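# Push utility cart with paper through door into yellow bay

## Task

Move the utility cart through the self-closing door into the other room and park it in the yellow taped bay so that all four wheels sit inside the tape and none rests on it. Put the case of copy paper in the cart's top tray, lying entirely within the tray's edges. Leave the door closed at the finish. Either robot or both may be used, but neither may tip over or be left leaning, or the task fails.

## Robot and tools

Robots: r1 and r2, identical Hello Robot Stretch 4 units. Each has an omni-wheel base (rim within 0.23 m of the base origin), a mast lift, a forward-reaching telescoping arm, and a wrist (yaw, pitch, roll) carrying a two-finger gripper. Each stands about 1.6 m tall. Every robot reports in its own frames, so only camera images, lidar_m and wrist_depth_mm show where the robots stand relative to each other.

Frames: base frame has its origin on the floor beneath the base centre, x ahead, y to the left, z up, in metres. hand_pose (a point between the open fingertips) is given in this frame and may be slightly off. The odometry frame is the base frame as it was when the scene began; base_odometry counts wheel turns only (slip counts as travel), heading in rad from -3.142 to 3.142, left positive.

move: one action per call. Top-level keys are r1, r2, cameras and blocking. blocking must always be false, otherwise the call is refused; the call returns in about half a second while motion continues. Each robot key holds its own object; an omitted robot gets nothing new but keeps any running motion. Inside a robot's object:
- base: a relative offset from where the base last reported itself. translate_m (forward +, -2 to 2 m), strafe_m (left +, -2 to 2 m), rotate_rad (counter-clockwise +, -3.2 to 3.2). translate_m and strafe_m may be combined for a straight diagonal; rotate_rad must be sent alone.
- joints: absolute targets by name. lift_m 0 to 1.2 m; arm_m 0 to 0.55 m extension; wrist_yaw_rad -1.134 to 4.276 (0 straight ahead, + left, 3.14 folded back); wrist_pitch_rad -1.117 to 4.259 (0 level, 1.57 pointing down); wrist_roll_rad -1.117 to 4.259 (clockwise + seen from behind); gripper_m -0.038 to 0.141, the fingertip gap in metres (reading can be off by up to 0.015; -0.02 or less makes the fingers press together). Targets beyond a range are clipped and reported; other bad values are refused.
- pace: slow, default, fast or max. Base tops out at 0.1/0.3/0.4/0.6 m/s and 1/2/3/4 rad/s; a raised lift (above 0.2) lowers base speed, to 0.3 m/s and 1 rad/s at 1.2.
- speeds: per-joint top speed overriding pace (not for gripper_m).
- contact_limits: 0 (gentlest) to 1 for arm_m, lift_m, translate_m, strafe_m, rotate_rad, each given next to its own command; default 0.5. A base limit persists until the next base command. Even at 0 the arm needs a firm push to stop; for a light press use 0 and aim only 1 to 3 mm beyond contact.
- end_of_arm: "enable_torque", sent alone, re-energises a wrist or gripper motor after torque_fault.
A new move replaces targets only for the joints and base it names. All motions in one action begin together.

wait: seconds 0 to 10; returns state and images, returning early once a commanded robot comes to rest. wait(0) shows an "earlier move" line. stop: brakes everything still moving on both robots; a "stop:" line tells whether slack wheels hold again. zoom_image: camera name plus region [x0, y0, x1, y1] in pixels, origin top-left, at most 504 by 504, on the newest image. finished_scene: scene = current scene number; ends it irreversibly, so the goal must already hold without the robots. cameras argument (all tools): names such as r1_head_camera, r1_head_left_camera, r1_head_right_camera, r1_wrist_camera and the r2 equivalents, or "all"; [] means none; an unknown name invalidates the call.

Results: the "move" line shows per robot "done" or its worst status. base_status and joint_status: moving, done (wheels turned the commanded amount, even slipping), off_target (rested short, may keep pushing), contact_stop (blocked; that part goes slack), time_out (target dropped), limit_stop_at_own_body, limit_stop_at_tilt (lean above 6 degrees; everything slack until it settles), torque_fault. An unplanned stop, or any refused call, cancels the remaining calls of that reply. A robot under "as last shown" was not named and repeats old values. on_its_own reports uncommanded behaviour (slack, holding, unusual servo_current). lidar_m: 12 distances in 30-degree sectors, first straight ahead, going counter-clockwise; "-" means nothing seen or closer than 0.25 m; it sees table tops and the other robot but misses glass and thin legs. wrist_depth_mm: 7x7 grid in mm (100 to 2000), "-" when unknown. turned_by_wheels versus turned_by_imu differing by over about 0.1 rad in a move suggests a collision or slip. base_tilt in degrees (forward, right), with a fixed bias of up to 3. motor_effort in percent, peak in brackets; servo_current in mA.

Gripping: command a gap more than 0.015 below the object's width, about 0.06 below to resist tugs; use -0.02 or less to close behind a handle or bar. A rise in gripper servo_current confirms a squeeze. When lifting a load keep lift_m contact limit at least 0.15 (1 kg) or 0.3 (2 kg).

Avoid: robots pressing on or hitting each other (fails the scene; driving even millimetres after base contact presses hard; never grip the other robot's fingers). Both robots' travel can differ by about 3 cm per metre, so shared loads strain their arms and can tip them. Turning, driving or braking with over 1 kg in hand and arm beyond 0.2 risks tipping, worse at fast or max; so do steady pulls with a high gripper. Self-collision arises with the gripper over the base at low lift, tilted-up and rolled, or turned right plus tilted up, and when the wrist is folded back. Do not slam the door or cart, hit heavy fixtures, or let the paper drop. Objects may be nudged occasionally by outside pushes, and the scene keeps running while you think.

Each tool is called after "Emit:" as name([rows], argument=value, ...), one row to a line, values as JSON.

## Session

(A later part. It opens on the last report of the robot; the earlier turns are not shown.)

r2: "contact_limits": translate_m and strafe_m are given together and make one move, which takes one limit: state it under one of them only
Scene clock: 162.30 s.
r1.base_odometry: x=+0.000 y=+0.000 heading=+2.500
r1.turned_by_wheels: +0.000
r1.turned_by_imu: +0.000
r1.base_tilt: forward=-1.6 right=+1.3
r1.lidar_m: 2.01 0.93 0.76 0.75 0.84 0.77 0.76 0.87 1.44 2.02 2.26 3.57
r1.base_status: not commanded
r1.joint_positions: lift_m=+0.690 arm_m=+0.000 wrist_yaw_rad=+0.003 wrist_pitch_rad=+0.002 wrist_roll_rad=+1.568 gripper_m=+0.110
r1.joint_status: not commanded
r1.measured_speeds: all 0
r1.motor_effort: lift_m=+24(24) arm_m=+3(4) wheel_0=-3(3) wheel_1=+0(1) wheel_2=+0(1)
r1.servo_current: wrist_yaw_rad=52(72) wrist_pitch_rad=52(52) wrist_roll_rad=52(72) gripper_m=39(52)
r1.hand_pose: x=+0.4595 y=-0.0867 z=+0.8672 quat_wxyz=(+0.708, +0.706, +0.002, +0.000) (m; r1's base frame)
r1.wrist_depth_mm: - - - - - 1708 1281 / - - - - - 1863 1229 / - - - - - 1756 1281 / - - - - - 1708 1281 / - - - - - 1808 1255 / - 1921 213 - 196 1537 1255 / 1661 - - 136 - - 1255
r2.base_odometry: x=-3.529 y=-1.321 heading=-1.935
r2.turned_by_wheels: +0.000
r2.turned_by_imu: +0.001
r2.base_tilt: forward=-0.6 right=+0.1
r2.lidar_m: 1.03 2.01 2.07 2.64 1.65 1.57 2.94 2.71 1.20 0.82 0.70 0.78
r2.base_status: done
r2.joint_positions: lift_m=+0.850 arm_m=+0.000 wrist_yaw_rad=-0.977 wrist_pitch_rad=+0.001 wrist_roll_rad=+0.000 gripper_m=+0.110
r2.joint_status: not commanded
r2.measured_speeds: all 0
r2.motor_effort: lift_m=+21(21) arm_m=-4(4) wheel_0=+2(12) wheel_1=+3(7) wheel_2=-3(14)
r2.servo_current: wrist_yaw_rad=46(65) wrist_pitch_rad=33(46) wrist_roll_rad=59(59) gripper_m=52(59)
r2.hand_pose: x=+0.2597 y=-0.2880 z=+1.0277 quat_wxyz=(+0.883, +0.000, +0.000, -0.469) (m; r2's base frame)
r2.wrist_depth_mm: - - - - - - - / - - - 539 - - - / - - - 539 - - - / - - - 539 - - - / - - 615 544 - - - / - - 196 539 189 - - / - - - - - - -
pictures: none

Emit:
move(blocking=false, cameras=[], r2={"base":{"translate_m":0.208,"strafe_m":-0.264},"contact_limits":{"translate_m":0.2}})

Emit:
wait(seconds=4, cameras=["r2_wrist_camera"])

Scene clock: 166.87 s.
move: r2 moving
r1.base_odometry: x=+0.000 y=+0.000 heading=+2.500
r1.turned_by_wheels: +0.000
r1.turned_by_imu: +0.000
r1.base_tilt: forward=-1.6 right=+1.3
r1.lidar_m: 2.01 0.92 0.76 0.76 0.87 0.79 0.77 0.86 1.39 2.04 2.24 3.58
r1.base_status: not commanded
r1.joint_positions: lift_m=+0.690 arm_m=+0.000 wrist_yaw_rad=+0.003 wrist_pitch_rad=+0.002 wrist_roll_rad=+1.568 gripper_m=+0.110
r1.joint_status: not commanded
r1.measured_speeds: all 0
r1.motor_effort: lift_m=+24(24) arm_m=+4(4) wheel_0=-3(3) wheel_1=+0(0) wheel_2=+0(0)
r1.servo_current: wrist_yaw_rad=59(65) wrist_pitch_rad=33(46) wrist_roll_rad=46(52) gripper_m=39(52)
r1.hand_pose: x=+0.4595 y=-0.0867 z=+0.8672 quat_wxyz=(+0.708, +0.706, +0.002, +0.000) (m; r1's base frame)
r1.wrist_depth_mm: - - - - - 1708 1255 / - - - - - 1863 1205 / - - - - - 1808 1229 / - - - - - 1756 1255 / - - - - - 1808 1255 / - 1983 214 - 196 1464 1281 / 1661 - - 136 - - 1229
r2.base_odometry: x=-3.560 y=-1.330 heading=-1.936
r2.turned_by_wheels: -0.001
r2.turned_by_imu: +0.000
r2.base_tilt: forward=-0.7 right=+0.1
r2.lidar_m: 0.95 2.02 2.07 2.65 1.66 1.64 2.95 2.71 1.13 0.78 0.66 0.76
r2.base_status: translate_m moving; strafe_m moving
r2.joint_positions: lift_m=+0.850 arm_m=+0.000 wrist_yaw_rad=-0.977 wrist_pitch_rad=+0.001 wrist_roll_rad=+0.000 gripper_m=+0.110
r2.joint_status: not commanded
r2.measured_speeds: translate_m=+0.077 strafe_m=-0.096 rotate_rad=+0.002 lift_m=+0.000 arm_m=+0.000 wrist_yaw_rad=+0.000 wrist_pitch_rad=+0.000 wrist_roll_rad=+0.000
r2.motor_effort: lift_m=+21(21) arm_m=-4(4) wheel_0=+7(12) wheel_1=-6(8) wheel_2=-11(13)
r2.servo_current: wrist_yaw_rad=59(59) wrist_pitch_rad=46(46) wrist_roll_rad=46(59) gripper_m=52(59)
r2.contact_limits: translate_m 0.2
r2.hand_pose: x=+0.2597 y=-0.2880 z=+1.0277 quat_wxyz=(+0.883, +0.000, +0.000, -0.469) (m; r2's base frame)
r2.wrist_depth_mm: - - 564 - - - - / - - 569 - - - - / - - 574 - - - - / - - 574 517 - - - / - - 580 517 - - - / - - 193 512 189 - - / - - 585 - - - -
pictures: none
No camera images: "cameras" was empty.

Scene clock: 168.97 s.
earlier move: r2 done
r1.base_odometry: x=+0.000 y=+0.000 heading=+2.500
r1.turned_by_wheels: +0.000
r1.turned_by_imu: +0.000
r1.base_tilt: forward=-1.6 right=+1.3
r1.lidar_m: 2.02 0.95 0.76 0.74 0.86 0.78 0.76 0.87 1.43 2.05 2.25 3.57
r1.base_status: not commanded
r1.joint_positions: lift_m=+0.690 arm_m=+0.000 wrist_yaw_rad=+0.003 wrist_pitch_rad=+0.002 wrist_roll_rad=+1.568 gripper_m=+0.110
r1.joint_status: not commanded
r1.measured_speeds: all 0
r1.motor_effort: lift_m=+24(24) arm_m=+3(4) wheel_0=-2(3) wheel_1=+0(0) wheel_2=+0(0)
r1.servo_current: wrist_yaw_rad=59(72) wrist_pitch_rad=52(52) wrist_roll_rad=59(65) gripper_m=46(52)
r1.hand_pose: x=+0.4595 y=-0.0867 z=+0.8672 quat_wxyz=(+0.708, +0.706, +0.002, +0.000) (m; r1's base frame)
r1.wrist_depth_mm: - - - - - 1708 1255 / - - - - - 1863 1229 / - - - - - 1808 1255 / - - - - - 1808 1255 / - - - - - 1808 1281 / - 1983 214 - 196 1499 1281 / 1576 - - 136 - - 1281
r2.base_odometry: x=-3.850 y=-1.421 heading=-1.936
r2.turned_by_wheels: +0.000
r2.turned_by_imu: +0.001
r2.base_tilt: forward=-0.7 right=+0.1
r2.lidar_m: 0.58 1.28 2.05 2.62 1.95 1.92 2.95 2.68 0.72 0.46 0.36 0.37
r2.base_status: done
r2.joint_positions: lift_m=+0.850 arm_m=+0.000 wrist_yaw_rad=-0.977 wrist_pitch_rad=+0.001 wrist_roll_rad=+0.000 gripper_m=+0.110
r2.joint_status: not commanded
r2.measured_speeds: all 0
r2.motor_effort: lift_m=+21(21) arm_m=-4(5) wheel_0=+3(15) wheel_1=-2(8) wheel_2=-4(13)
r2.servo_current: wrist_yaw_rad=39(65) wrist_pitch_rad=39(46) wrist_roll_rad=39(59) gripper_m=52(59)
r2.contact_limits: translate_m 0.2
r2.hand_pose: x=+0.2597 y=-0.2880 z=+1.0277 quat_wxyz=(+0.883, +0.000, +0.000, -0.469) (m; r2's base frame)
r2.wrist_depth_mm: 281 267 281 277 278 277 277 / 283 268 283 281 279 278 278 / 285 271 283 281 282 281 279 / 286 273 285 283 283 282 281 / 287 273 286 285 282 282 283 / 290 274 205 210 198 286 285 / 290 276 290 - 286 286 285
wait: 2.10 of 4 s (r2 has come to rest)
pictures: r2_wrist_camera
Images, in order (width x height): r2_wrist_camera 616x392.

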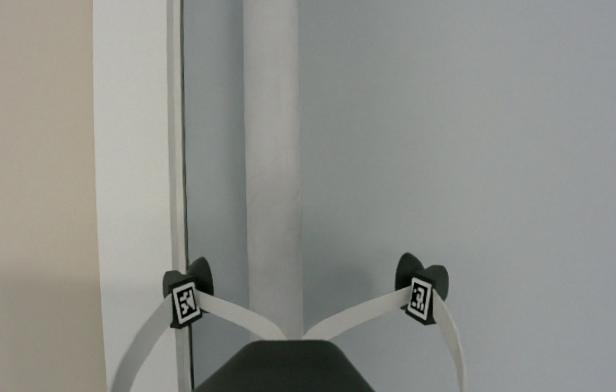

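Emit:
move(blocking=false, cameras=[], r2={"joints":{"gripper_m":-0.03}})

Emit:
wait(seconds=2, cameras=["r2_wrist_camera","r2_head_camera"])

Scene clock: 176.60 s.
move: r2 moving
r1: as last shown
r1.lidar_m: 2.04 0.93 0.75 0.76 0.84 0.78 0.77 0.86 1.42 2.02 2.25 3.57
r1.motor_effort: lift_m=+24(24) arm_m=+3(4) wheel_0=-2(3) wheel_1=+0(1) wheel_2=+0(1)
r1.servo_current: wrist_yaw_rad=65(65) wrist_pitch_rad=46(46) wrist_roll_rad=39(65) gripper_m=46(46)
r1.wrist_depth_mm: - - - - - 1708 1281 / - - - - - 1863 1205 / - - - - - 1708 1229 / - - - - - 1756 1255 / - - - - - 1808 1255 / - 1921 213 - 196 1499 1255 / 1618 - - 136 - - 1229
r2.base_odometry: x=-3.850 y=-1.421 heading=-1.936
r2.turned_by_wheels: +0.000
r2.turned_by_imu: +0.000
r2.base_tilt: forward=-0.7 right=+0.1
r2.lidar_m: 0.55 1.28 2.06 2.64 1.94 1.94 2.93 2.68 0.72 0.46 0.35 0.35
r2.base_status: not commanded
r2.joint_positions: lift_m=+0.850 arm_m=+0.000 wrist_yaw_rad=-0.977 wrist_pitch_rad=+0.001 wrist_roll_rad=+0.000 gripper_m=+0.094
r2.joint_status: gripper_m moving
r2.measured_speeds: all 0
r2.motor_effort: lift_m=+20(21) arm_m=-4(4) wheel_0=+3(3) wheel_1=-3(3) wheel_2=-3(4)
r2.servo_current: wrist_yaw_rad=46(52) wrist_pitch_rad=39(39) wrist_roll_rad=46(59) gripper_m=104(104)
r2.contact_limits: translate_m 0.2
r2.hand_pose: x=+0.2597 y=-0.2880 z=+1.0277 quat_wxyz=(+0.883, +0.000, +0.000, -0.469) (m; r2's base frame)
r2.wrist_depth_mm: 282 270 279 279 279 278 276 / 282 270 282 281 279 279 277 / 285 272 283 282 279 281 279 / 286 272 286 283 283 282 279 / 287 273 286 285 283 283 283 / 289 274 200 211 195 285 283 / 291 278 289 - 287 286 285
pictures: none
No camera images: "cameras" was empty.

Scene clock: 178.20 s.
earlier move: r2 done
r1.base_odometry: x=+0.000 y=+0.000 heading=+2.500
r1.turned_by_wheels: +0.000
r1.turned_by_imu: +0.000
r1.base_tilt: forward=-1.6 right=+1.2
r1.lidar_m: 2.03 0.94 0.75 0.74 0.84 0.79 0.77 0.85 1.43 2.04 2.26 3.59
r1.base_status: not commanded
r1.joint_positions: lift_m=+0.690 arm_m=+0.000 wrist_yaw_rad=+0.003 wrist_pitch_rad=+0.002 wrist_roll_rad=+1.568 gripper_m=+0.110
r1.joint_status: not commanded
r1.measured_speeds: all 0
r1.motor_effort: lift_m=+24(24) arm_m=+4(4) wheel_0=-2(3) wheel_1=+0(1) wheel_2=+0(1)
r1.servo_current: wrist_yaw_rad=39(72) wrist_pitch_rad=46(52) wrist_roll_rad=46(72) gripper_m=39(52)
r1.hand_pose: x=+0.4595 y=-0.0867 z=+0.8672 quat_wxyz=(+0.708, +0.706, +0.002, +0.000) (m; r1's base frame)
r1.wrist_depth_mm: - - - - - 1708 1255 / - - - - - 1863 1255 / - - - - - 1808 1255 / - - - - - 1808 1229 / - - - - - 1808 1255 / - 1921 213 - 196 1499 1229 / 1661 - - 136 - - 1281
r2.base_odometry: x=-3.850 y=-1.421 heading=-1.935
r2.turned_by_wheels: +0.001
r2.turned_by_imu: +0.001
r2.base_tilt: forward=-0.6 right=+0.1
r2.lidar_m: 0.58 1.28 2.07 2.62 1.95 1.94 2.93 2.67 0.72 0.46 0.36 0.36
r2.base_status: not commanded
r2.joint_positions: lift_m=+0.850 arm_m=+0.000 wrist_yaw_rad=-0.968 wrist_pitch_rad=+0.001 wrist_roll_rad=+0.000 gripper_m=-0.028
r2.joint_status: all done
r2.measured_speeds: all 0
r2.motor_effort: lift_m=+20(21) arm_m=-4(5) wheel_0=+3(3) wheel_1=-2(3) wheel_2=+3(4)
r2.servo_current: wrist_yaw_rad=72(78) wrist_pitch_rad=46(46) wrist_roll_rad=52(59) gripper_m=195(403)
r2.contact_limits: translate_m 0.2
r2.hand_pose: x=+0.2624 y=-0.2871 z=+1.0277 quat_wxyz=(+0.885, +0.000, +0.000, -0.465) (m; r2's base frame)
r2.wrist_depth_mm: 285 268 278 200 273 272 271 / 285 270 281 204 276 272 271 / 289 272 282 204 277 273 272 / 290 273 283 204 278 274 273 / 291 274 285 205 281 277 274 / 293 276 184 203 179 278 276 / 296 276 287 - 282 278 278
wait: 1.60 of 2 s (r2 has come to rest)
pictures: r2_head_camera, r2_wrist_camera
Images, in order (width x height): r2_head_camera 420x560, r2_wrist_camera 616x392.

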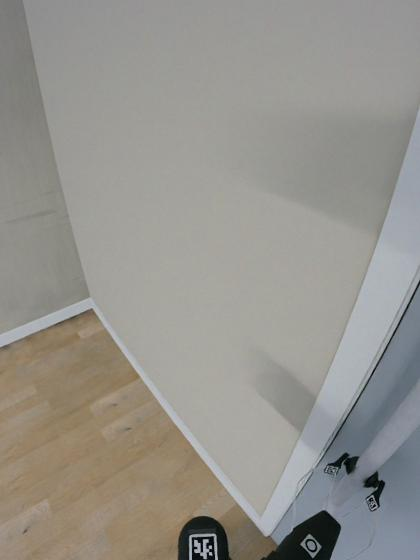

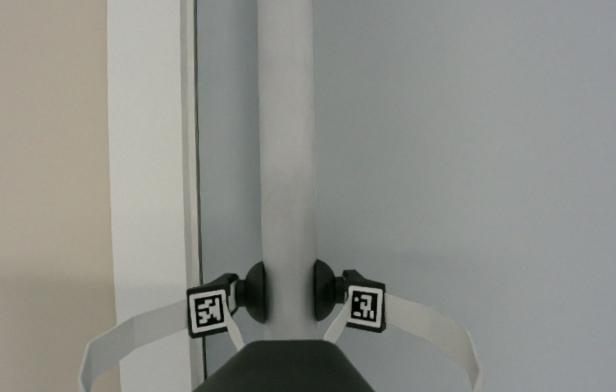

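Emit:
move(blocking=false, cameras=[], r2={"base":{"translate_m":-0.2587,"strafe_m":0.1429},"joints":{"wrist_yaw_rad":-0.698},"pace":"slow","speeds":{"wrist_yaw_rad":0.1}})

Emit:
wait(seconds=5, cameras=["r2_wrist_camera"])

Scene clock: 202.67 s.
move: r2 moving
r1: as last shown
r1.base_tilt: forward=-1.6 right=+1.3
r1.lidar_m: 2.03 0.94 0.76 0.74 0.81 0.76 0.78 0.87 1.43 2.03 2.25 3.60
r1.motor_effort: lift_m=+24(24) arm_m=+4(4) wheel_0=-3(3) wheel_1=+0(0) wheel_2=+0(1)
r1.servo_current: wrist_yaw_rad=46(59) wrist_pitch_rad=33(52) wrist_roll_rad=46(59) gripper_m=46(52)
r1.wrist_depth_mm: - - - - - 1708 1281 / - - - - - 1863 1255 / - - - - - 1756 1255 / - - - - - 1808 1229 / - - - - - 1756 1255 / - 1921 214 - 196 1576 1229 / 1576 - - 136 - - 1255
r2.base_odometry: x=-3.839 y=-1.412 heading=-1.935
r2.turned_by_wheels: +0.000
r2.turned_by_imu: +0.001
r2.base_tilt: forward=-0.7 right=+0.1
r2.lidar_m: 0.57 1.31 2.05 2.61 1.92 1.92 2.95 2.73 0.71 0.46 0.38 0.39
r2.base_status: translate_m moving; strafe_m moving
r2.joint_positions: lift_m=+0.850 arm_m=+0.000 wrist_yaw_rad=-0.931 wrist_pitch_rad=+0.001 wrist_roll_rad=+0.000 gripper_m=-0.028
r2.joint_status: wrist_yaw_rad moving
r2.measured_speeds: translate_m=-0.049 strafe_m=+0.028 rotate_rad=+0.003 lift_m=+0.000 arm_m=+0.000 wrist_yaw_rad=+0.088 wrist_pitch_rad=+0.000 wrist_roll_rad=+0.000
r2.motor_effort: lift_m=+21(21) arm_m=-4(4) wheel_0=-9(15) wheel_1=-3(4) wheel_2=+15(16)
r2.servo_current: wrist_yaw_rad=65(98) wrist_pitch_rad=39(52) wrist_roll_rad=52(52) gripper_m=176(189)
r2.hand_pose: x=+0.2730 y=-0.2835 z=+1.0277 quat_wxyz=(+0.894, +0.000, +0.000, -0.449) (m; r2's base frame)
r2.wrist_depth_mm: 300 282 290 209 281 276 272 / 300 281 290 212 281 278 274 / 303 285 293 213 285 278 274 / 303 286 294 211 285 279 277 / 304 289 296 211 286 281 278 / 309 287 183 211 179 282 279 / 312 144 287 - 289 282 279
pictures: none
No camera images: "cameras" was empty.

Scene clock: 206.27 s.
earlier move: r2 done
r1.base_odometry: x=+0.000 y=+0.000 heading=+2.500
r1.turned_by_wheels: +0.000
r1.turned_by_imu: +0.000
r1.base_tilt: forward=-1.6 right=+1.3
r1.lidar_m: 2.00 0.94 0.76 0.74 0.84 0.78 0.78 0.84 1.40 2.03 2.26 3.60
r1.base_status: not commanded
r1.joint_positions: lift_m=+0.690 arm_m=+0.000 wrist_yaw_rad=+0.003 wrist_pitch_rad=+0.002 wrist_roll_rad=+1.568 gripper_m=+0.110
r1.joint_status: not commanded
r1.measured_speeds: all 0
r1.motor_effort: lift_m=+24(24) arm_m=+4(4) wheel_0=-2(3) wheel_1=+0(1) wheel_2=+0(1)
r1.servo_current: wrist_yaw_rad=33(72) wrist_pitch_rad=39(52) wrist_roll_rad=59(72) gripper_m=46(52)
r1.hand_pose: x=+0.4595 y=-0.0867 z=+0.8672 quat_wxyz=(+0.708, +0.706, +0.002, +0.000) (m; r1's base frame)
r1.wrist_depth_mm: - - - - - 1708 1255 / - - - - - 1863 1229 / - - - - - 1708 1255 / - - - - - 1756 1255 / - - - - - 1756 1229 / - 1921 213 - 196 1537 1255 / 1618 - - 136 - - 1281
r2.base_odometry: x=-3.625 y=-1.230 heading=-1.935
r2.turned_by_wheels: -0.001
r2.turned_by_imu: -0.001
r2.base_tilt: forward=-0.8 right=+0.1
r2.lidar_m: 0.95 2.02 2.17 2.82 1.68 1.66 2.82 2.60 1.12 0.75 0.69 0.66
r2.base_status: done
r2.joint_positions: lift_m=+0.850 arm_m=+0.000 wrist_yaw_rad=-0.701 wrist_pitch_rad=+0.001 wrist_roll_rad=+0.000 gripper_m=-0.029
r2.joint_status: all done
r2.measured_speeds: all 0
r2.motor_effort: lift_m=+20(21) arm_m=-4(4) wheel_0=-4(15) wheel_1=-5(7) wheel_2=+5(16)
r2.servo_current: wrist_yaw_rad=52(111) wrist_pitch_rad=46(52) wrist_roll_rad=39(59) gripper_m=111(189)
r2.hand_pose: x=+0.3350 y=-0.2528 z=+1.0277 quat_wxyz=(+0.939, +0.000, +0.000, -0.343) (m; r2's base frame)
r2.wrist_depth_mm: - - 549 525 - - - / - - 554 554 - - - / - - 559 554 - - - / - - 559 466 - - - / - - 559 462 - - - / - - 183 198 170 - - / - - - - - - -
wait: 3.60 of 5 s (r2 has come to rest)
pictures: r2_wrist_camera
Images, in order (width x height): r2_wrist_camera 616x392.

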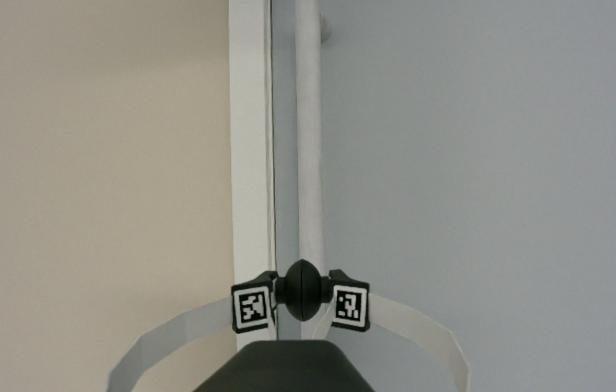

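Emit:
move(blocking=false, cameras=[], r2={"base":{"translate_m":0.2587,"strafe_m":-0.1429},"joints":{"wrist_yaw_rad":-0.977,"gripper_m":0.11}})

Emit:
wait(seconds=4, cameras=["r2_wrist_camera"])

Scene clock: 211.63 s.
move: r2 moving
r1: as last shown
r1.lidar_m: 2.04 0.92 0.75 0.76 0.84 0.76 0.76 0.87 1.42 2.04 2.24 3.56
r1.motor_effort: lift_m=+24(24) arm_m=+4(4) wheel_0=-3(3) wheel_1=+0(1) wheel_2=+0(0)
r1.servo_current: wrist_yaw_rad=46(65) wrist_pitch_rad=39(46) wrist_roll_rad=52(59) gripper_m=46(52)
r1.wrist_depth_mm: - - - - - 1708 1308 / - - - - - 1808 1229 / - - - - - 1808 1229 / - - - - - 1808 1255 / - - - - - 1808 1255 / - 1921 214 - 196 1499 1255 / 1618 - - 136 - - 1281
r2.base_odometry: x=-3.652 y=-1.253 heading=-1.935
r2.turned_by_wheels: +0.000
r2.turned_by_imu: +0.001
r2.base_tilt: forward=-0.7 right=+0.1
r2.lidar_m: 0.88 1.94 2.15 2.80 1.67 1.71 2.84 2.63 1.06 0.72 0.65 0.60
r2.base_status: translate_m moving; strafe_m moving
r2.joint_positions: lift_m=+0.850 arm_m=+0.000 wrist_yaw_rad=-0.974 wrist_pitch_rad=+0.001 wrist_roll_rad=+0.000 gripper_m=-0.003
r2.joint_status: wrist_yaw_rad moving; gripper_m moving
r2.measured_speeds: translate_m=+0.124 strafe_m=-0.066 rotate_rad=+0.003 lift_m=+0.000 arm_m=+0.000 wrist_yaw_rad=-0.031 wrist_pitch_rad=+0.000 wrist_roll_rad=+0.000
r2.motor_effort: lift_m=+20(21) arm_m=-4(4) wheel_0=+9(12) wheel_1=+4(5) wheel_2=-12(13)
r2.servo_current: wrist_yaw_rad=85(130) wrist_pitch_rad=39(46) wrist_roll_rad=52(52) gripper_m=65(98)
r2.hand_pose: x=+0.2608 y=-0.2876 z=+1.0277 quat_wxyz=(+0.884, +0.000, +0.000, -0.468) (m; r2's base frame)
r2.wrist_depth_mm: - 496 436 - - - - / - 500 439 - - - - / - 508 442 - - - - / - 508 439 - - - - / - 512 445 - - - - / - 517 184 192 175 - - / - 138 - - - - -
pictures: none
No camera images: "cameras" was empty.

Scene clock: 213.47 s.
earlier move: r2 done
r1.base_odometry: x=+0.000 y=+0.000 heading=+2.500
r1.turned_by_wheels: +0.000
r1.turned_by_imu: +0.000
r1.base_tilt: forward=-1.6 right=+1.3
r1.lidar_m: 2.03 0.96 0.73 0.76 0.86 0.77 0.77 0.87 1.43 2.04 2.26 3.57
r1.base_status: not commanded
r1.joint_positions: lift_m=+0.690 arm_m=+0.000 wrist_yaw_rad=+0.003 wrist_pitch_rad=+0.002 wrist_roll_rad=+1.568 gripper_m=+0.110
r1.joint_status: not commanded
r1.measured_speeds: all 0
r1.motor_effort: lift_m=+24(24) arm_m=+4(4) wheel_0=-2(3) wheel_1=+0(1) wheel_2=+0(0)
r1.servo_current: wrist_yaw_rad=46(65) wrist_pitch_rad=46(52) wrist_roll_rad=52(78) gripper_m=39(52)
r1.hand_pose: x=+0.4595 y=-0.0867 z=+0.8672 quat_wxyz=(+0.708, +0.706, +0.002, +0.000) (m; r1's base frame)
r1.wrist_depth_mm: - - - - - 1708 1255 / - - - - - 1921 1205 / - - - - - 1808 1229 / - - - - - 1756 1229 / - - - - - 1808 1255 / - 1863 214 - 196 1499 1229 / 1708 - - 136 - - 1255
r2.base_odometry: x=-3.850 y=-1.421 heading=-1.935
r2.turned_by_wheels: +0.000
r2.turned_by_imu: +0.001
r2.base_tilt: forward=-0.7 right=+0.1
r2.lidar_m: 0.59 1.25 2.04 2.61 1.96 1.94 2.96 2.67 0.70 0.46 0.34 0.34
r2.base_status: done
r2.joint_positions: lift_m=+0.850 arm_m=+0.000 wrist_yaw_rad=-0.974 wrist_pitch_rad=+0.001 wrist_roll_rad=+0.000 gripper_m=+0.110
r2.joint_status: all done
r2.measured_speeds: all 0
r2.motor_effort: lift_m=+21(21) arm_m=-4(4) wheel_0=+3(12) wheel_1=+5(7) wheel_2=-1(13)
r2.servo_current: wrist_yaw_rad=46(130) wrist_pitch_rad=39(46) wrist_roll_rad=46(59) gripper_m=46(124)
r2.hand_pose: x=+0.2606 y=-0.2877 z=+1.0277 quat_wxyz=(+0.884, +0.000, +0.000, -0.468) (m; r2's base frame)
r2.wrist_depth_mm: 282 268 278 278 277 276 274 / 282 270 282 279 279 277 276 / 283 271 282 281 279 278 278 / 286 272 285 282 282 281 279 / 287 273 286 286 282 282 281 / 290 274 205 208 198 283 285 / 291 278 289 - 286 285 285
wait: 1.83 of 4 s (r2 has come to rest)
pictures: r2_wrist_camera
Images, in order (width x height): r2_wrist_camera 616x392.

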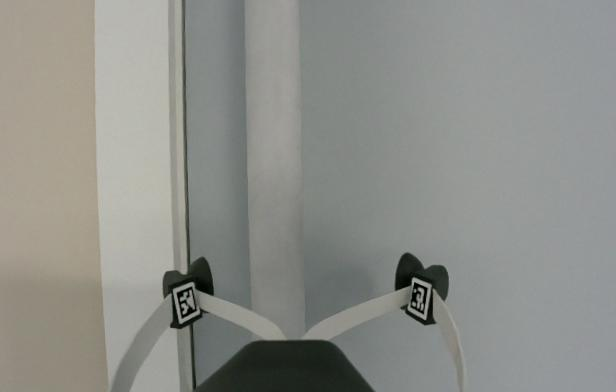

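Emit:
move(blocking=false, cameras=[], r2={"base":{"translate_m":0.042,"strafe_m":-0.026},"contact_limits":{"translate_m":0.2},"pace":"slow"})

Emit:
wait(seconds=3, cameras=[])

Emit:
move(blocking=false, cameras=[], r2={"joints":{"gripper_m":-0.03}})

Emit:
wait(seconds=3, cameras=["r2_wrist_camera"])

Scene clock: 219.53 s.
move: r2 moving
r1: as last shown
r1.lidar_m: 2.02 0.94 0.75 0.74 0.86 0.78 0.78 0.87 1.43 2.04 2.27 3.56
r1.motor_effort: lift_m=+24(24) arm_m=+3(4) wheel_0=-3(3) wheel_1=-1(1) wheel_2=+0(1)
r1.servo_current: wrist_yaw_rad=59(72) wrist_pitch_rad=46(46) wrist_roll_rad=46(59) gripper_m=39(46)
r1.wrist_depth_mm: - - - - - 1708 1281 / - - - - - 1863 1229 / - - - - - 1808 1255 / - - - - - 1756 1255 / - - - - - 1756 1281 / - 1921 214 - 196 1537 1308 / 1618 - - 136 - - 1255
r2.base_odometry: x=-3.861 y=-1.430 heading=-1.935
r2.turned_by_wheels: +0.000
r2.turned_by_imu: +0.000
r2.base_tilt: forward=-0.7 right=+0.0
r2.lidar_m: 0.57 1.24 2.04 2.64 1.97 1.91 2.94 2.61 0.69 0.43 0.33 0.35
r2.base_status: translate_m moving; strafe_m moving
r2.joint_positions: lift_m=+0.850 arm_m=+0.000 wrist_yaw_rad=-0.974 wrist_pitch_rad=+0.001 wrist_roll_rad=+0.000 gripper_m=+0.110
r2.joint_status: not commanded
r2.measured_speeds: translate_m=+0.047 strafe_m=-0.029 rotate_rad=+0.003 lift_m=+0.000 arm_m=+0.000 wrist_yaw_rad=+0.000 wrist_pitch_rad=+0.000 wrist_roll_rad=+0.000
r2.motor_effort: lift_m=+20(21) arm_m=-4(4) wheel_0=+9(12) wheel_1=-5(5) wheel_2=-9(10)
r2.servo_current: wrist_yaw_rad=52(52) wrist_pitch_rad=39(39) wrist_roll_rad=46(52) gripper_m=59(59)
r2.contact_limits: translate_m 0.2
r2.hand_pose: x=+0.2606 y=-0.2877 z=+1.0277 quat_wxyz=(+0.884, +0.000, +0.000, -0.468) (m; r2's base frame)
r2.wrist_depth_mm: 271 256 268 202 266 265 265 / 273 257 271 200 267 266 266 / 273 260 272 271 270 267 267 / 274 260 274 200 271 270 270 / 277 263 273 200 273 271 271 / 279 264 200 194 200 272 272 / 281 266 279 - 276 274 273
pictures: none
No camera images: "cameras" was empty.

Scene clock: 220.63 s.
earlier move: r2 done
r1.base_odometry: x=+0.000 y=+0.000 heading=+2.500
r1.turned_by_wheels: +0.000
r1.turned_by_imu: +0.000
r1.base_tilt: forward=-1.6 right=+1.2
r1.lidar_m: 2.03 0.96 0.76 0.74 0.85 0.77 0.76 0.89 1.40 2.04 2.26 3.60
r1.base_status: not commanded
r1.joint_positions: lift_m=+0.690 arm_m=+0.000 wrist_yaw_rad=+0.003 wrist_pitch_rad=+0.002 wrist_roll_rad=+1.568 gripper_m=+0.110
r1.joint_status: not commanded
r1.measured_speeds: all 0
r1.motor_effort: lift_m=+24(24) arm_m=+3(4) wheel_0=-3(3) wheel_1=+0(1) wheel_2=+0(1)
r1.servo_current: wrist_yaw_rad=46(72) wrist_pitch_rad=39(46) wrist_roll_rad=39(65) gripper_m=39(46)
r1.hand_pose: x=+0.4595 y=-0.0867 z=+0.8672 quat_wxyz=(+0.708, +0.706, +0.002, +0.000) (m; r1's base frame)
r1.wrist_depth_mm: - - - - - 1756 1281 / - - - - - 1863 1255 / - - - - - 1808 1229 / - - - - - 1756 1229 / - - - - - 1863 1255 / - 1921 214 - 196 1464 1281 / 1618 - - 136 - - 1281
r2.base_odometry: x=-3.889 y=-1.451 heading=-1.935
r2.turned_by_wheels: +0.000
r2.turned_by_imu: +0.001
r2.base_tilt: forward=-0.8 right=+0.0
r2.lidar_m: 0.49 1.16 2.05 2.62 2.01 1.97 2.95 2.37 0.60 0.44 0.31 0.34
r2.base_status: done
r2.joint_positions: lift_m=+0.850 arm_m=+0.000 wrist_yaw_rad=-0.983 wrist_pitch_rad=+0.001 wrist_roll_rad=+0.000 gripper_m=+0.110
r2.joint_status: not commanded
r2.measured_speeds: all 0
r2.motor_effort: lift_m=+20(21) arm_m=+5(5) wheel_0=+19(19) wheel_1=-5(5) wheel_2=-12(13)
r2.servo_current: wrist_yaw_rad=39(59) wrist_pitch_rad=39(46) wrist_roll_rad=33(59) gripper_m=46(59)
r2.contact_limits: translate_m 0.2
r2.hand_pose: x=+0.2579 y=-0.2885 z=+1.0277 quat_wxyz=(+0.882, +0.000, +0.000, -0.472) (m; r2's base frame)
r2.wrist_depth_mm: 237 226 239 161 239 239 240 / 239 227 241 162 241 241 242 / 241 229 243 162 242 243 242 / 242 230 243 166 244 245 244 / 244 231 245 164 246 245 246 / 245 232 246 165 200 246 249 / 246 234 248 - 249 248 249
wait: 1.10 of 3 s (r2 has come to rest)
pictures: none
No camera images: "cameras" was empty.

Scene clock: 221.13 s.
move: r2 moving
r1: as last shown
r1.base_tilt: forward=-1.5 right=+1.2
r1.lidar_m: 2.00 0.94 0.75 0.75 0.84 0.76 0.76 0.88 1.44 2.04 2.23 3.57
r1.motor_effort: lift_m=+24(24) arm_m=+4(4) wheel_0=-2(3) wheel_1=+0(0) wheel_2=+0(1)
r1.servo_current: wrist_yaw_rad=46(65) wrist_pitch_rad=39(46) wrist_roll_rad=65(65) gripper_m=46(52)
r1.wrist_depth_mm: - - - - - 1708 1255 / - - - - - 1921 1229 / - - - - - 1756 1205 / - - - - - 1808 1255 / - - - - - 1756 1255 / - 1983 213 - 196 1499 1229 / 1618 - - 136 - - 1255
r2.base_odometry: x=-3.889 y=-1.451 heading=-1.935
r2.turned_by_wheels: +0.000
r2.turned_by_imu: +0.000
r2.base_tilt: forward=-0.7 right=+0.0
r2.lidar_m: 0.51 1.16 2.02 2.58 2.03 1.95 2.96 2.36 0.61 0.41 0.28 0.32
r2.base_status: not commanded
r2.joint_positions: lift_m=+0.850 arm_m=+0.000 wrist_yaw_rad=-0.983 wrist_pitch_rad=+0.001 wrist_roll_rad=+0.000 gripper_m=+0.095
r2.joint_status: gripper_m moving
r2.measured_speeds: translate_m=+0.001 strafe_m=+0.000 rotate_rad=+0.002 lift_m=+0.000 arm_m=+0.000 wrist_yaw_rad=+0.000 wrist_pitch_rad=+0.000 wrist_roll_rad=+0.000
r2.motor_effort: lift_m=+21(21) arm_m=+4(5) wheel_0=+19(19) wheel_1=-5(5) wheel_2=-11(13)
r2.servo_current: wrist_yaw_rad=65(65) wrist_pitch_rad=46(46) wrist_roll_rad=52(52) gripper_m=124(124)
r2.contact_limits: translate_m 0.2
r2.hand_pose: x=+0.2579 y=-0.2885 z=+1.0277 quat_wxyz=(+0.882, +0.000, +0.000, -0.472) (m; r2's base frame)
r2.wrist_depth_mm: 239 227 239 160 239 238 238 / 240 228 241 163 240 241 239 / 241 229 243 163 240 242 241 / 243 230 244 163 243 243 243 / 246 231 246 165 245 244 244 / 247 232 216 164 196 245 246 / 249 233 247 - 248 247 248
pictures: none
No camera images: "cameras" was empty.

Scene clock: 222.73 s.
earlier move: r2 done
r1.base_odometry: x=+0.000 y=+0.000 heading=+2.500
r1.turned_by_wheels: +0.000
r1.turned_by_imu: +0.000
r1.base_tilt: forward=-1.6 right=+1.2
r1.lidar_m: 2.02 0.93 0.76 0.75 0.84 0.76 0.77 0.87 1.39 2.03 2.26 3.60
r1.base_status: not commanded
r1.joint_positions: lift_m=+0.690 arm_m=+0.000 wrist_yaw_rad=+0.003 wrist_pitch_rad=+0.002 wrist_roll_rad=+1.568 gripper_m=+0.110
r1.joint_status: not commanded
r1.measured_speeds: all 0
r1.motor_effort: lift_m=+24(24) arm_m=+4(4) wheel_0=-3(3) wheel_1=+0(0) wheel_2=+0(1)
r1.servo_current: wrist_yaw_rad=52(72) wrist_pitch_rad=46(52) wrist_roll_rad=59(65) gripper_m=46(52)
r1.hand_pose: x=+0.4595 y=-0.0867 z=+0.8672 quat_wxyz=(+0.708, +0.706, +0.002, +0.000) (m; r1's base frame)
r1.wrist_depth_mm: - - - - - 1756 1255 / - - - - - 1863 1229 / - - - - - 1808 1205 / - - - - - 1808 1229 / - - - - - 1863 1281 / - 1863 215 - 196 1499 1255 / 1618 - - 137 - - 1255
r2.base_odometry: x=-3.889 y=-1.451 heading=-1.935
r2.turned_by_wheels: -0.001
r2.turned_by_imu: -0.001
r2.base_tilt: forward=-0.7 right=+0.1
r2.lidar_m: 0.49 1.14 2.03 2.64 1.98 1.96 2.96 2.40 0.62 0.41 0.30 0.30
r2.base_status: not commanded
r2.joint_positions: lift_m=+0.850 arm_m=+0.000 wrist_yaw_rad=-0.980 wrist_pitch_rad=+0.001 wrist_roll_rad=+0.000 gripper_m=-0.029
r2.joint_status: all done
r2.measured_speeds: all 0
r2.motor_effort: lift_m=+20(21) arm_m=+4(5) wheel_0=+1(19) wheel_1=-2(5) wheel_2=-5(13)
r2.servo_current: wrist_yaw_rad=52(65) wrist_pitch_rad=33(46) wrist_roll_rad=52(59) gripper_m=117(293)
r2.contact_limits: translate_m 0.2
r2.hand_pose: x=+0.2589 y=-0.2882 z=+1.0277 quat_wxyz=(+0.882, +0.000, +0.000, -0.471) (m; r2's base frame)
r2.wrist_depth_mm: 236 222 236 156 235 235 236 / 236 224 236 156 236 235 236 / 237 225 238 158 237 236 237 / 238 226 240 160 239 239 238 / 240 227 241 161 240 239 239 / 243 229 186 160 180 240 241 / 243 229 244 - 243 - 242
wait: 1.60 of 3 s (r2 has come to rest)
pictures: r2_wrist_camera
Images, in order (width x height): r2_wrist_camera 616x392.

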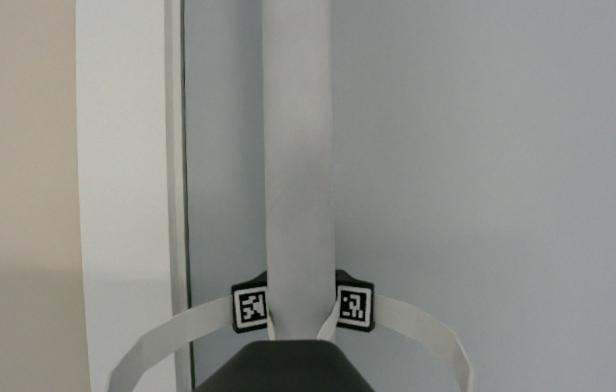

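Emit:
move(blocking=false, cameras=[], r2={"base":{"translate_m":-0.26,"strafe_m":0.143},"joints":{"wrist_yaw_rad":-0.71},"pace":"slow","speeds":{"wrist_yaw_rad":0.1}})

Emit:
wait(seconds=5, cameras=["r2_wrist_camera"])

Scene clock: 226.67 s.
move: r2 moving
r1: as last shown
r1.base_tilt: forward=-1.6 right=+1.3
r1.lidar_m: 2.03 0.93 0.75 0.73 0.85 0.78 0.77 0.87 1.44 2.02 2.26 3.57
r1.motor_effort: lift_m=+24(24) arm_m=+4(4) wheel_0=-3(3) wheel_1=+0(1) wheel_2=+0(0)
r1.servo_current: wrist_yaw_rad=46(78) wrist_pitch_rad=39(46) wrist_roll_rad=52(52) gripper_m=39(46)
r1.wrist_depth_mm: - - - - - 1756 1255 / - - - - - 1863 1205 / - - - - - 1708 1255 / - - - - - 1863 1255 / - - - - - 1808 1255 / - 1808 214 - 196 1464 1281 / 1618 - - 136 - - 1281
r2.base_odometry: x=-3.879 y=-1.442 heading=-1.936
r2.turned_by_wheels: -0.001
r2.turned_by_imu: -0.001
r2.base_tilt: forward=-0.6 right=+0.1
r2.lidar_m: 0.54 1.19 2.03 2.62 1.99 1.97 2.93 2.48 0.61 0.43 0.32 0.32
r2.base_status: translate_m moving; strafe_m moving
r2.joint_positions: lift_m=+0.850 arm_m=+0.000 wrist_yaw_rad=-0.937 wrist_pitch_rad=+0.001 wrist_roll_rad=+0.000 gripper_m=-0.029
r2.joint_status: wrist_yaw_rad moving
r2.measured_speeds: translate_m=-0.047 strafe_m=+0.024 rotate_rad=-0.006 lift_m=+0.000 arm_m=+0.000 wrist_yaw_rad=+0.123 wrist_pitch_rad=+0.000 wrist_roll_rad=+0.000
r2.motor_effort: lift_m=+20(20) arm_m=+4(4) wheel_0=-12(13) wheel_1=-2(4) wheel_2=+6(8)
r2.servo_current: wrist_yaw_rad=104(104) wrist_pitch_rad=46(46) wrist_roll_rad=46(59) gripper_m=111(117)
r2.hand_pose: x=+0.2713 y=-0.2841 z=+1.0277 quat_wxyz=(+0.892, +0.000, +0.000, -0.451) (m; r2's base frame)
r2.wrist_depth_mm: 248 232 244 162 238 236 234 / 250 233 245 164 239 238 236 / 251 236 247 166 241 240 236 / 253 236 247 165 242 240 237 / 254 237 249 168 244 241 239 / 255 239 184 166 181 242 240 / 258 241 251 - 245 243 242
pictures: none
No camera images: "cameras" was empty.

Scene clock: 230.30 s.
earlier move: r2 done
r1.base_odometry: x=+0.000 y=+0.000 heading=+2.500
r1.turned_by_wheels: +0.000
r1.turned_by_imu: +0.000
r1.base_tilt: forward=-1.6 right=+1.3
r1.lidar_m: 2.20 0.94 0.76 0.75 0.83 0.77 0.77 0.88 1.42 2.02 2.26 3.59
r1.base_status: not commanded
r1.joint_positions: lift_m=+0.690 arm_m=+0.000 wrist_yaw_rad=+0.003 wrist_pitch_rad=+0.002 wrist_roll_rad=+1.568 gripper_m=+0.110
r1.joint_status: not commanded
r1.measured_speeds: all 0
r1.motor_effort: lift_m=+24(24) arm_m=+4(4) wheel_0=-3(4) wheel_1=+0(1) wheel_2=+0(1)
r1.servo_current: wrist_yaw_rad=39(78) wrist_pitch_rad=46(52) wrist_roll_rad=52(65) gripper_m=39(52)
r1.hand_pose: x=+0.4595 y=-0.0867 z=+0.8672 quat_wxyz=(+0.708, +0.706, +0.002, +0.000) (m; r1's base frame)
r1.wrist_depth_mm: - - - - - 1708 1281 / - - - - - 1921 1255 / - - - - - 1808 1229 / - - - - - 1756 1255 / - - - - - 1808 1255 / - 1921 214 - 196 1464 1255 / 1661 - - 142 - 1756 1255
r2.base_odometry: x=-3.663 y=-1.260 heading=-1.935
r2.turned_by_wheels: +0.001
r2.turned_by_imu: +0.000
r2.base_tilt: forward=-0.6 right=+0.1
r2.lidar_m: 0.84 1.90 2.14 2.80 1.73 1.69 2.82 2.63 1.02 0.55 0.43 0.35
r2.base_status: done
r2.joint_positions: lift_m=+0.850 arm_m=+0.000 wrist_yaw_rad=-0.699 wrist_pitch_rad=+0.001 wrist_roll_rad=+0.000 gripper_m=-0.029
r2.joint_status: all done
r2.measured_speeds: all 0
r2.motor_effort: lift_m=+20(21) arm_m=-4(4) wheel_0=-8(23) wheel_1=-4(6) wheel_2=+14(16)
r2.servo_current: wrist_yaw_rad=72(104) wrist_pitch_rad=39(46) wrist_roll_rad=52(59) gripper_m=111(117)
r2.hand_pose: x=+0.3353 y=-0.2525 z=+1.0277 quat_wxyz=(+0.939, +0.000, +0.000, -0.343) (m; r2's base frame)
r2.wrist_depth_mm: - - 244 163 239 236 234 / - - 245 164 239 236 235 / - - 246 165 241 238 236 / - - 248 166 242 240 236 / - - 249 167 244 242 239 / - - 185 167 181 243 240 / - - 253 - 246 242 242
wait: 3.63 of 5 s (r2 has come to rest)
pictures: r2_wrist_camera
Images, in order (width x height): r2_wrist_camera 616x392.

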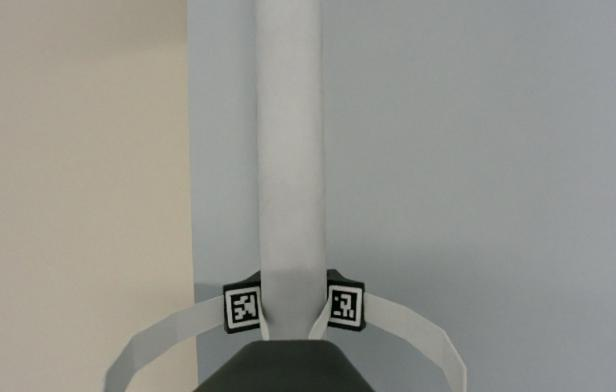

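Emit:
move(blocking=false, cameras=[], r2={"base":{"translate_m":-0.2876,"strafe_m":0.0686},"joints":{"wrist_yaw_rad":-0.438},"speeds":{"wrist_yaw_rad":0.16}})

Emit:
wait(seconds=2.5, cameras=[])

Emit:
wait(seconds=0.5, cameras=["r2_wrist_camera"])

Emit:
move(blocking=false, cameras=[], r2={"base":{"translate_m":-0.2954,"strafe_m":-0.0108},"joints":{"wrist_yaw_rad":-0.168},"speeds":{"wrist_yaw_rad":0.16}})

Emit:
wait(seconds=2.5, cameras=[])

Emit:
wait(seconds=0.5, cameras=["r2_wrist_camera"])

Scene clock: 237.53 s.
move: r2 moving
r1: as last shown
r1.lidar_m: 2.22 0.90 0.75 0.75 0.84 0.78 0.76 0.86 1.42 2.03 2.25 3.57
r1.motor_effort: lift_m=+24(24) arm_m=+4(4) wheel_0=-2(3) wheel_1=+0(0) wheel_2=+0(0)
r1.servo_current: wrist_yaw_rad=46(65) wrist_pitch_rad=39(46) wrist_roll_rad=59(59) gripper_m=46(46)
r1.wrist_depth_mm: - - - - - 1708 1308 / - - - - - 1863 1229 / - - - - - 1756 1229 / - - - - - 1808 1255 / - - - - - 1756 1255 / - 1921 214 - 196 1499 1255 / 1708 - - 142 - 1808 1281
r2.base_odometry: x=-3.645 y=-1.233 heading=-1.935
r2.turned_by_wheels: +0.000
r2.turned_by_imu: +0.000
r2.base_tilt: forward=-0.6 right=+0.1
r2.lidar_m: 0.90 1.96 2.21 2.80 1.68 1.67 2.83 2.60 1.10 0.55 0.45 0.35
r2.base_status: translate_m moving; strafe_m moving
r2.joint_positions: lift_m=+0.850 arm_m=+0.000 wrist_yaw_rad=-0.633 wrist_pitch_rad=+0.001 wrist_roll_rad=+0.000 gripper_m=-0.029
r2.joint_status: wrist_yaw_rad moving
r2.measured_speeds: translate_m=-0.121 strafe_m=+0.029 rotate_rad=+0.001 lift_m=+0.000 arm_m=+0.000 wrist_yaw_rad=+0.165 wrist_pitch_rad=+0.000 wrist_roll_rad=+0.000
r2.motor_effort: lift_m=+20(21) arm_m=-3(4) wheel_0=-13(19) wheel_1=-5(7) wheel_2=+20(21)
r2.servo_current: wrist_yaw_rad=39(98) wrist_pitch_rad=39(46) wrist_roll_rad=39(59) gripper_m=111(117)
r2.hand_pose: x=+0.3517 y=-0.2411 z=+1.0277 quat_wxyz=(+0.950, +0.000, +0.000, -0.311) (m; r2's base frame)
r2.wrist_depth_mm: - - 246 163 237 232 230 / - - 247 165 238 234 230 / - - 248 165 240 235 231 / - - 249 168 241 236 233 / - - 251 166 243 237 234 / - - 184 167 181 237 236 / - - 255 - 244 - 237
pictures: none
No camera images: "cameras" was empty.

Scene clock: 239.47 s.
earlier move: r2 done
r1.base_odometry: x=+0.000 y=+0.000 heading=+2.500
r1.turned_by_wheels: +0.000
r1.turned_by_imu: +0.000
r1.base_tilt: forward=-1.6 right=+1.3
r1.lidar_m: 2.21 0.91 0.76 0.74 0.85 0.79 0.76 0.87 1.40 2.02 2.25 3.57
r1.base_status: not commanded
r1.joint_positions: lift_m=+0.690 arm_m=+0.000 wrist_yaw_rad=+0.003 wrist_pitch_rad=+0.002 wrist_roll_rad=+1.568 gripper_m=+0.110
r1.joint_status: not commanded
r1.measured_speeds: all 0
r1.motor_effort: lift_m=+24(24) arm_m=+4(4) wheel_0=-3(3) wheel_1=+0(1) wheel_2=+0(0)
r1.servo_current: wrist_yaw_rad=65(72) wrist_pitch_rad=46(52) wrist_roll_rad=52(72) gripper_m=39(52)
r1.hand_pose: x=+0.4595 y=-0.0867 z=+0.8672 quat_wxyz=(+0.708, +0.706, +0.002, +0.000) (m; r1's base frame)
r1.wrist_depth_mm: - - - - - 1756 1255 / - - - - - 1863 1255 / - - - - - 1808 1229 / - - - - - 1808 1255 / - - - - - 1756 1255 / - 1808 213 - 196 1537 1255 / 1708 - - 142 - 1808 1255
r2.base_odometry: x=-3.497 y=-1.016 heading=-1.934
r2.turned_by_wheels: +0.001
r2.turned_by_imu: +0.003
r2.base_tilt: forward=-0.6 right=+0.1
r2.lidar_m: 0.45 2.30 2.35 3.01 1.44 1.82 2.64 2.44 1.37 0.74 0.49 0.35
r2.base_status: done
r2.joint_positions: lift_m=+0.850 arm_m=+0.000 wrist_yaw_rad=-0.423 wrist_pitch_rad=+0.001 wrist_roll_rad=+0.000 gripper_m=-0.029
r2.joint_status: all done
r2.measured_speeds: all 0
r2.motor_effort: lift_m=+20(21) arm_m=-3(4) wheel_0=-2(19) wheel_1=-4(7) wheel_2=+17(27)
r2.servo_current: wrist_yaw_rad=78(98) wrist_pitch_rad=39(46) wrist_roll_rad=46(59) gripper_m=111(117)
r2.hand_pose: x=+0.3980 y=-0.1980 z=+1.0277 quat_wxyz=(+0.978, +0.000, +0.001, -0.210) (m; r2's base frame)
r2.wrist_depth_mm: - - 244 167 237 234 231 / 1756 - 245 164 238 235 232 / 1808 - 247 168 239 236 233 / 1756 - 249 168 242 237 234 / 1756 - 251 168 243 239 236 / 1756 - 182 167 243 240 237 / - - 254 - 245 239 239
wait: 1.93 of 2.5 s (r2 has come to rest)
pictures: none
No camera images: "cameras" was empty.

Scene clock: 239.97 s.
r1.base_odometry: x=+0.000 y=+0.000 heading=+2.500
r1.turned_by_wheels: +0.000
r1.turned_by_imu: +0.000
r1.base_tilt: forward=-1.6 right=+1.2
r1.lidar_m: 2.19 0.93 0.75 0.75 0.84 0.77 0.77 0.87 1.42 2.03 2.26 3.58
r1.base_status: not commanded
r1.joint_positions: lift_m=+0.690 arm_m=+0.000 wrist_yaw_rad=+0.003 wrist_pitch_rad=+0.002 wrist_roll_rad=+1.568 gripper_m=+0.110
r1.joint_status: not commanded
r1.measured_speeds: all 0
r1.motor_effort: lift_m=+24(24) arm_m=+3(4) wheel_0=-3(3) wheel_1=+0(1) wheel_2=+0(0)
r1.servo_current: wrist_yaw_rad=52(72) wrist_pitch_rad=39(52) wrist_roll_rad=33(72) gripper_m=46(52)
r1.hand_pose: x=+0.4595 y=-0.0867 z=+0.8672 quat_wxyz=(+0.708, +0.706, +0.002, +0.000) (m; r1's base frame)
r1.wrist_depth_mm: - - - - - 1708 1281 / - - - - - 1863 1229 / - - - - - 1756 1205 / - - - - - 1756 1229 / - - - - - 1808 1255 / - 1921 213 - 196 1499 1255 / 1708 - - 142 - 1863 1255
r2.base_odometry: x=-3.497 y=-1.016 heading=-1.934
r2.turned_by_wheels: +0.000
r2.turned_by_imu: +0.000
r2.base_tilt: forward=-0.6 right=+0.0
r2.lidar_m: 0.49 2.30 2.35 3.03 1.44 1.78 2.60 2.44 1.37 0.76 0.48 0.37
r2.base_status: done
r2.joint_positions: lift_m=+0.850 arm_m=+0.000 wrist_yaw_rad=-0.423 wrist_pitch_rad=+0.001 wrist_roll_rad=+0.000 gripper_m=-0.029
r2.joint_status: all done
r2.measured_speeds: all 0
r2.motor_effort: lift_m=+20(21) arm_m=-3(4) wheel_0=-1(19) wheel_1=-4(7) wheel_2=+16(27)
r2.servo_current: wrist_yaw_rad=78(98) wrist_pitch_rad=39(46) wrist_roll_rad=39(59) gripper_m=111(117)
r2.hand_pose: x=+0.3980 y=-0.1980 z=+1.0277 quat_wxyz=(+0.978, +0.000, +0.001, -0.210) (m; r2's base frame)
r2.wrist_depth_mm: - - 244 167 237 234 231 / 1756 - 246 163 238 235 233 / 1808 - 247 168 240 236 234 / 1756 - 248 168 241 239 236 / 1756 - 251 168 243 239 235 / 1808 - 182 167 243 240 238 / - - 254 - 245 240 239
wait: 0.50 s; at rest by 0.27 s
pictures: r2_wrist_camera
Images, in order (width x height): r2_wrist_camera 616x392.

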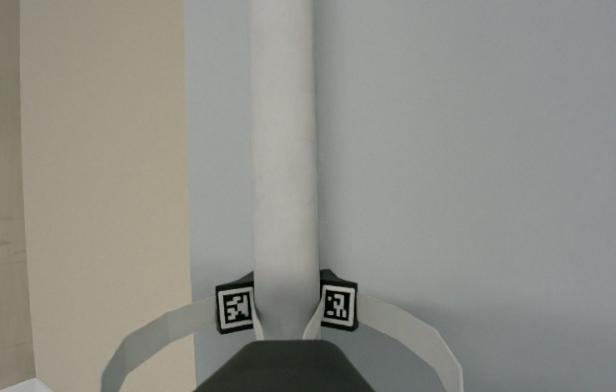

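Scene clock: 240.47 s.
move: r2 moving
r1: as last shown
r1.base_tilt: forward=-1.6 right=+1.3
r1.lidar_m: 2.21 0.92 0.72 0.75 0.84 0.77 0.76 0.88 1.42 2.04 2.24 3.60
r1.motor_effort: lift_m=+24(24) arm_m=+4(4) wheel_0=-3(3) wheel_1=+0(1) wheel_2=+0(0)
r1.servo_current: wrist_yaw_rad=39(59) wrist_pitch_rad=46(46) wrist_roll_rad=39(72) gripper_m=46(46)
r1.wrist_depth_mm: - - - - - 1756 1281 / - - - - - 1863 1229 / - - - - - 1756 1255 / - - - - - 1863 1229 / - - - - - 1808 1255 / - 1921 214 - 196 1464 1229 / 1661 - - 142 - 1863 1229
r2.base_odometry: x=-3.487 y=-0.986 heading=-1.934
r2.turned_by_wheels: +0.001
r2.turned_by_imu: +0.001
r2.base_tilt: forward=-0.6 right=+0.1
r2.lidar_m: 0.48 2.33 2.38 3.07 1.41 1.87 2.62 2.40 1.43 0.78 0.51 0.39
r2.base_status: translate_m moving; strafe_m moving
r2.joint_positions: lift_m=+0.850 arm_m=+0.000 wrist_yaw_rad=-0.357 wrist_pitch_rad=+0.001 wrist_roll_rad=+0.000 gripper_m=-0.029
r2.joint_status: wrist_yaw_rad moving
r2.measured_speeds: translate_m=-0.121 strafe_m=-0.006 rotate_rad=+0.000 lift_m=+0.000 arm_m=+0.000 wrist_yaw_rad=+0.173 wrist_pitch_rad=+0.000 wrist_roll_rad=+0.000
r2.motor_effort: lift_m=+20(20) arm_m=-4(4) wheel_0=-12(12) wheel_1=-9(9) wheel_2=+25(25)
r2.servo_current: wrist_yaw_rad=39(78) wrist_pitch_rad=46(46) wrist_roll_rad=46(52) gripper_m=111(117)
r2.hand_pose: x=+0.4105 y=-0.1827 z=+1.0277 quat_wxyz=(+0.984, +0.000, +0.001, -0.178) (m; r2's base frame)
r2.wrist_depth_mm: - - 247 164 236 231 225 / 1863 - 248 166 237 230 228 / 1863 - 249 165 239 233 229 / 1863 - 250 167 239 235 230 / - - 253 167 241 236 230 / 1921 - 184 168 180 236 233 / - - 256 - 243 236 234
pictures: none
No camera images: "cameras" was empty.

Scene clock: 242.43 s.
earlier move: r2 done
r1.base_odometry: x=+0.000 y=+0.000 heading=+2.500
r1.turned_by_wheels: +0.000
r1.turned_by_imu: +0.000
r1.base_tilt: forward=-1.6 right=+1.3
r1.lidar_m: 2.23 0.95 0.75 0.74 0.85 0.77 0.77 0.87 1.42 2.03 2.24 3.57
r1.base_status: not commanded
r1.joint_positions: lift_m=+0.690 arm_m=+0.000 wrist_yaw_rad=+0.003 wrist_pitch_rad=+0.002 wrist_roll_rad=+1.568 gripper_m=+0.110
r1.joint_status: not commanded
r1.measured_speeds: all 0
r1.motor_effort: lift_m=+24(24) arm_m=+4(4) wheel_0=-3(3) wheel_1=+0(1) wheel_2=+0(1)
r1.servo_current: wrist_yaw_rad=46(72) wrist_pitch_rad=33(46) wrist_roll_rad=52(72) gripper_m=39(52)
r1.hand_pose: x=+0.4595 y=-0.0867 z=+0.8672 quat_wxyz=(+0.708, +0.706, +0.002, +0.000) (m; r1's base frame)
r1.wrist_depth_mm: - - - - - 1756 1308 / - - - - - 1863 1229 / - - - - - 1808 1255 / - - - - - 1808 1255 / - - - - - 1808 1255 / - 1921 214 - 196 1499 1281 / 1661 - - 142 - 1808 1229
r2.base_odometry: x=-3.402 y=-0.736 heading=-1.932
r2.turned_by_wheels: +0.001
r2.turned_by_imu: +0.005
r2.base_tilt: forward=-0.6 right=+0.0
r2.lidar_m: 0.37 2.54 2.59 3.39 1.27 3.47 2.35 2.17 1.62 1.10 0.60 0.40
r2.base_status: done
r2.joint_positions: lift_m=+0.850 arm_m=+0.000 wrist_yaw_rad=-0.149 wrist_pitch_rad=+0.001 wrist_roll_rad=+0.000 gripper_m=-0.029
r2.joint_status: all done
r2.measured_speeds: all 0
r2.motor_effort: lift_m=+20(21) arm_m=-4(4) wheel_0=+7(12) wheel_1=-3(10) wheel_2=+19(29)
r2.servo_current: wrist_yaw_rad=98(143) wrist_pitch_rad=39(46) wrist_roll_rad=46(59) gripper_m=111(117)
r2.hand_pose: x=+0.4431 y=-0.1294 z=+1.0277 quat_wxyz=(+0.997, +0.000, +0.001, -0.075) (m; r2's base frame)
r2.wrist_depth_mm: - - 246 238 236 233 229 / - - 247 165 237 232 229 / - - 248 172 238 236 230 / - - 249 172 239 236 233 / - - 250 172 241 237 234 / - - 181 168 241 238 235 / - - 254 - 243 239 236
wait: 1.97 of 2.5 s (r2 has come to rest)
pictures: none
No camera images: "cameras" was empty.

Scene clock: 242.93 s.
r1.base_odometry: x=+0.000 y=+0.000 heading=+2.500
r1.turned_by_wheels: +0.000
r1.turned_by_imu: +0.000
r1.base_tilt: forward=-1.6 right=+1.2
r1.lidar_m: 2.20 0.95 0.76 0.74 0.84 0.77 0.76 0.87 1.41 2.03 2.26 3.58
r1.base_status: not commanded
r1.joint_positions: lift_m=+0.690 arm_m=+0.000 wrist_yaw_rad=+0.003 wrist_pitch_rad=+0.002 wrist_roll_rad=+1.568 gripper_m=+0.110
r1.joint_status: not commanded
r1.measured_speeds: all 0
r1.motor_effort: lift_m=+24(24) arm_m=+4(4) wheel_0=-3(3) wheel_1=+0(1) wheel_2=+0(1)
r1.servo_current: wrist_yaw_rad=46(72) wrist_pitch_rad=39(46) wrist_roll_rad=33(72) gripper_m=46(52)
r1.hand_pose: x=+0.4595 y=-0.0867 z=+0.8672 quat_wxyz=(+0.708, +0.706, +0.002, +0.000) (m; r1's base frame)
r1.wrist_depth_mm: - - - - - 1756 1281 / - - - - - 1808 1229 / - - - - - 1863 1255 / - - - - - 1808 1229 / - - - - - 1756 1229 / - 1921 215 - 196 1499 1229 / 1708 - - 142 - 1808 1255
r2.base_odometry: x=-3.402 y=-0.736 heading=-1.932
r2.turned_by_wheels: +0.000
r2.turned_by_imu: +0.000
r2.base_tilt: forward=-0.7 right=+0.0
r2.lidar_m: 0.37 2.54 2.62 3.36 1.27 3.44 2.35 2.19 1.64 1.09 0.60 0.41
r2.base_status: done
r2.joint_positions: lift_m=+0.850 arm_m=+0.000 wrist_yaw_rad=-0.149 wrist_pitch_rad=+0.001 wrist_roll_rad=+0.000 gripper_m=-0.029
r2.joint_status: all done
r2.measured_speeds: all 0
r2.motor_effort: lift_m=+20(21) arm_m=-4(4) wheel_0=+7(12) wheel_1=-3(10) wheel_2=+19(29)
r2.servo_current: wrist_yaw_rad=98(143) wrist_pitch_rad=46(46) wrist_roll_rad=46(59) gripper_m=111(117)
r2.hand_pose: x=+0.4431 y=-0.1294 z=+1.0277 quat_wxyz=(+0.997, +0.000, +0.001, -0.075) (m; r2's base frame)
r2.wrist_depth_mm: - - 245 238 236 231 229 / - - 247 165 238 233 229 / - - 248 172 239 234 230 / - - 249 172 240 236 233 / - - 251 172 241 236 234 / - - 182 167 240 239 236 / - - 253 - 244 239 237
wait: 0.50 s; at rest by 0.27 s
pictures: r2_wrist_camera
Images, in order (width x height): r2_wrist_camera 616x392.

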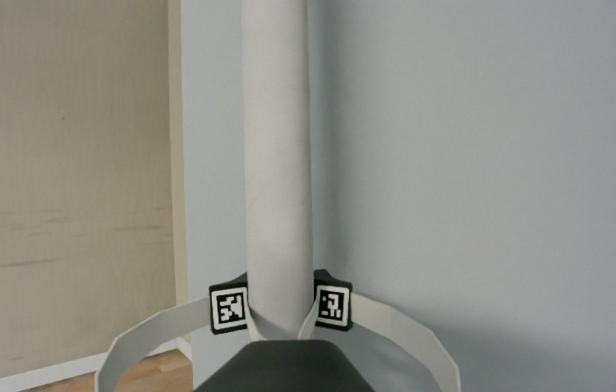

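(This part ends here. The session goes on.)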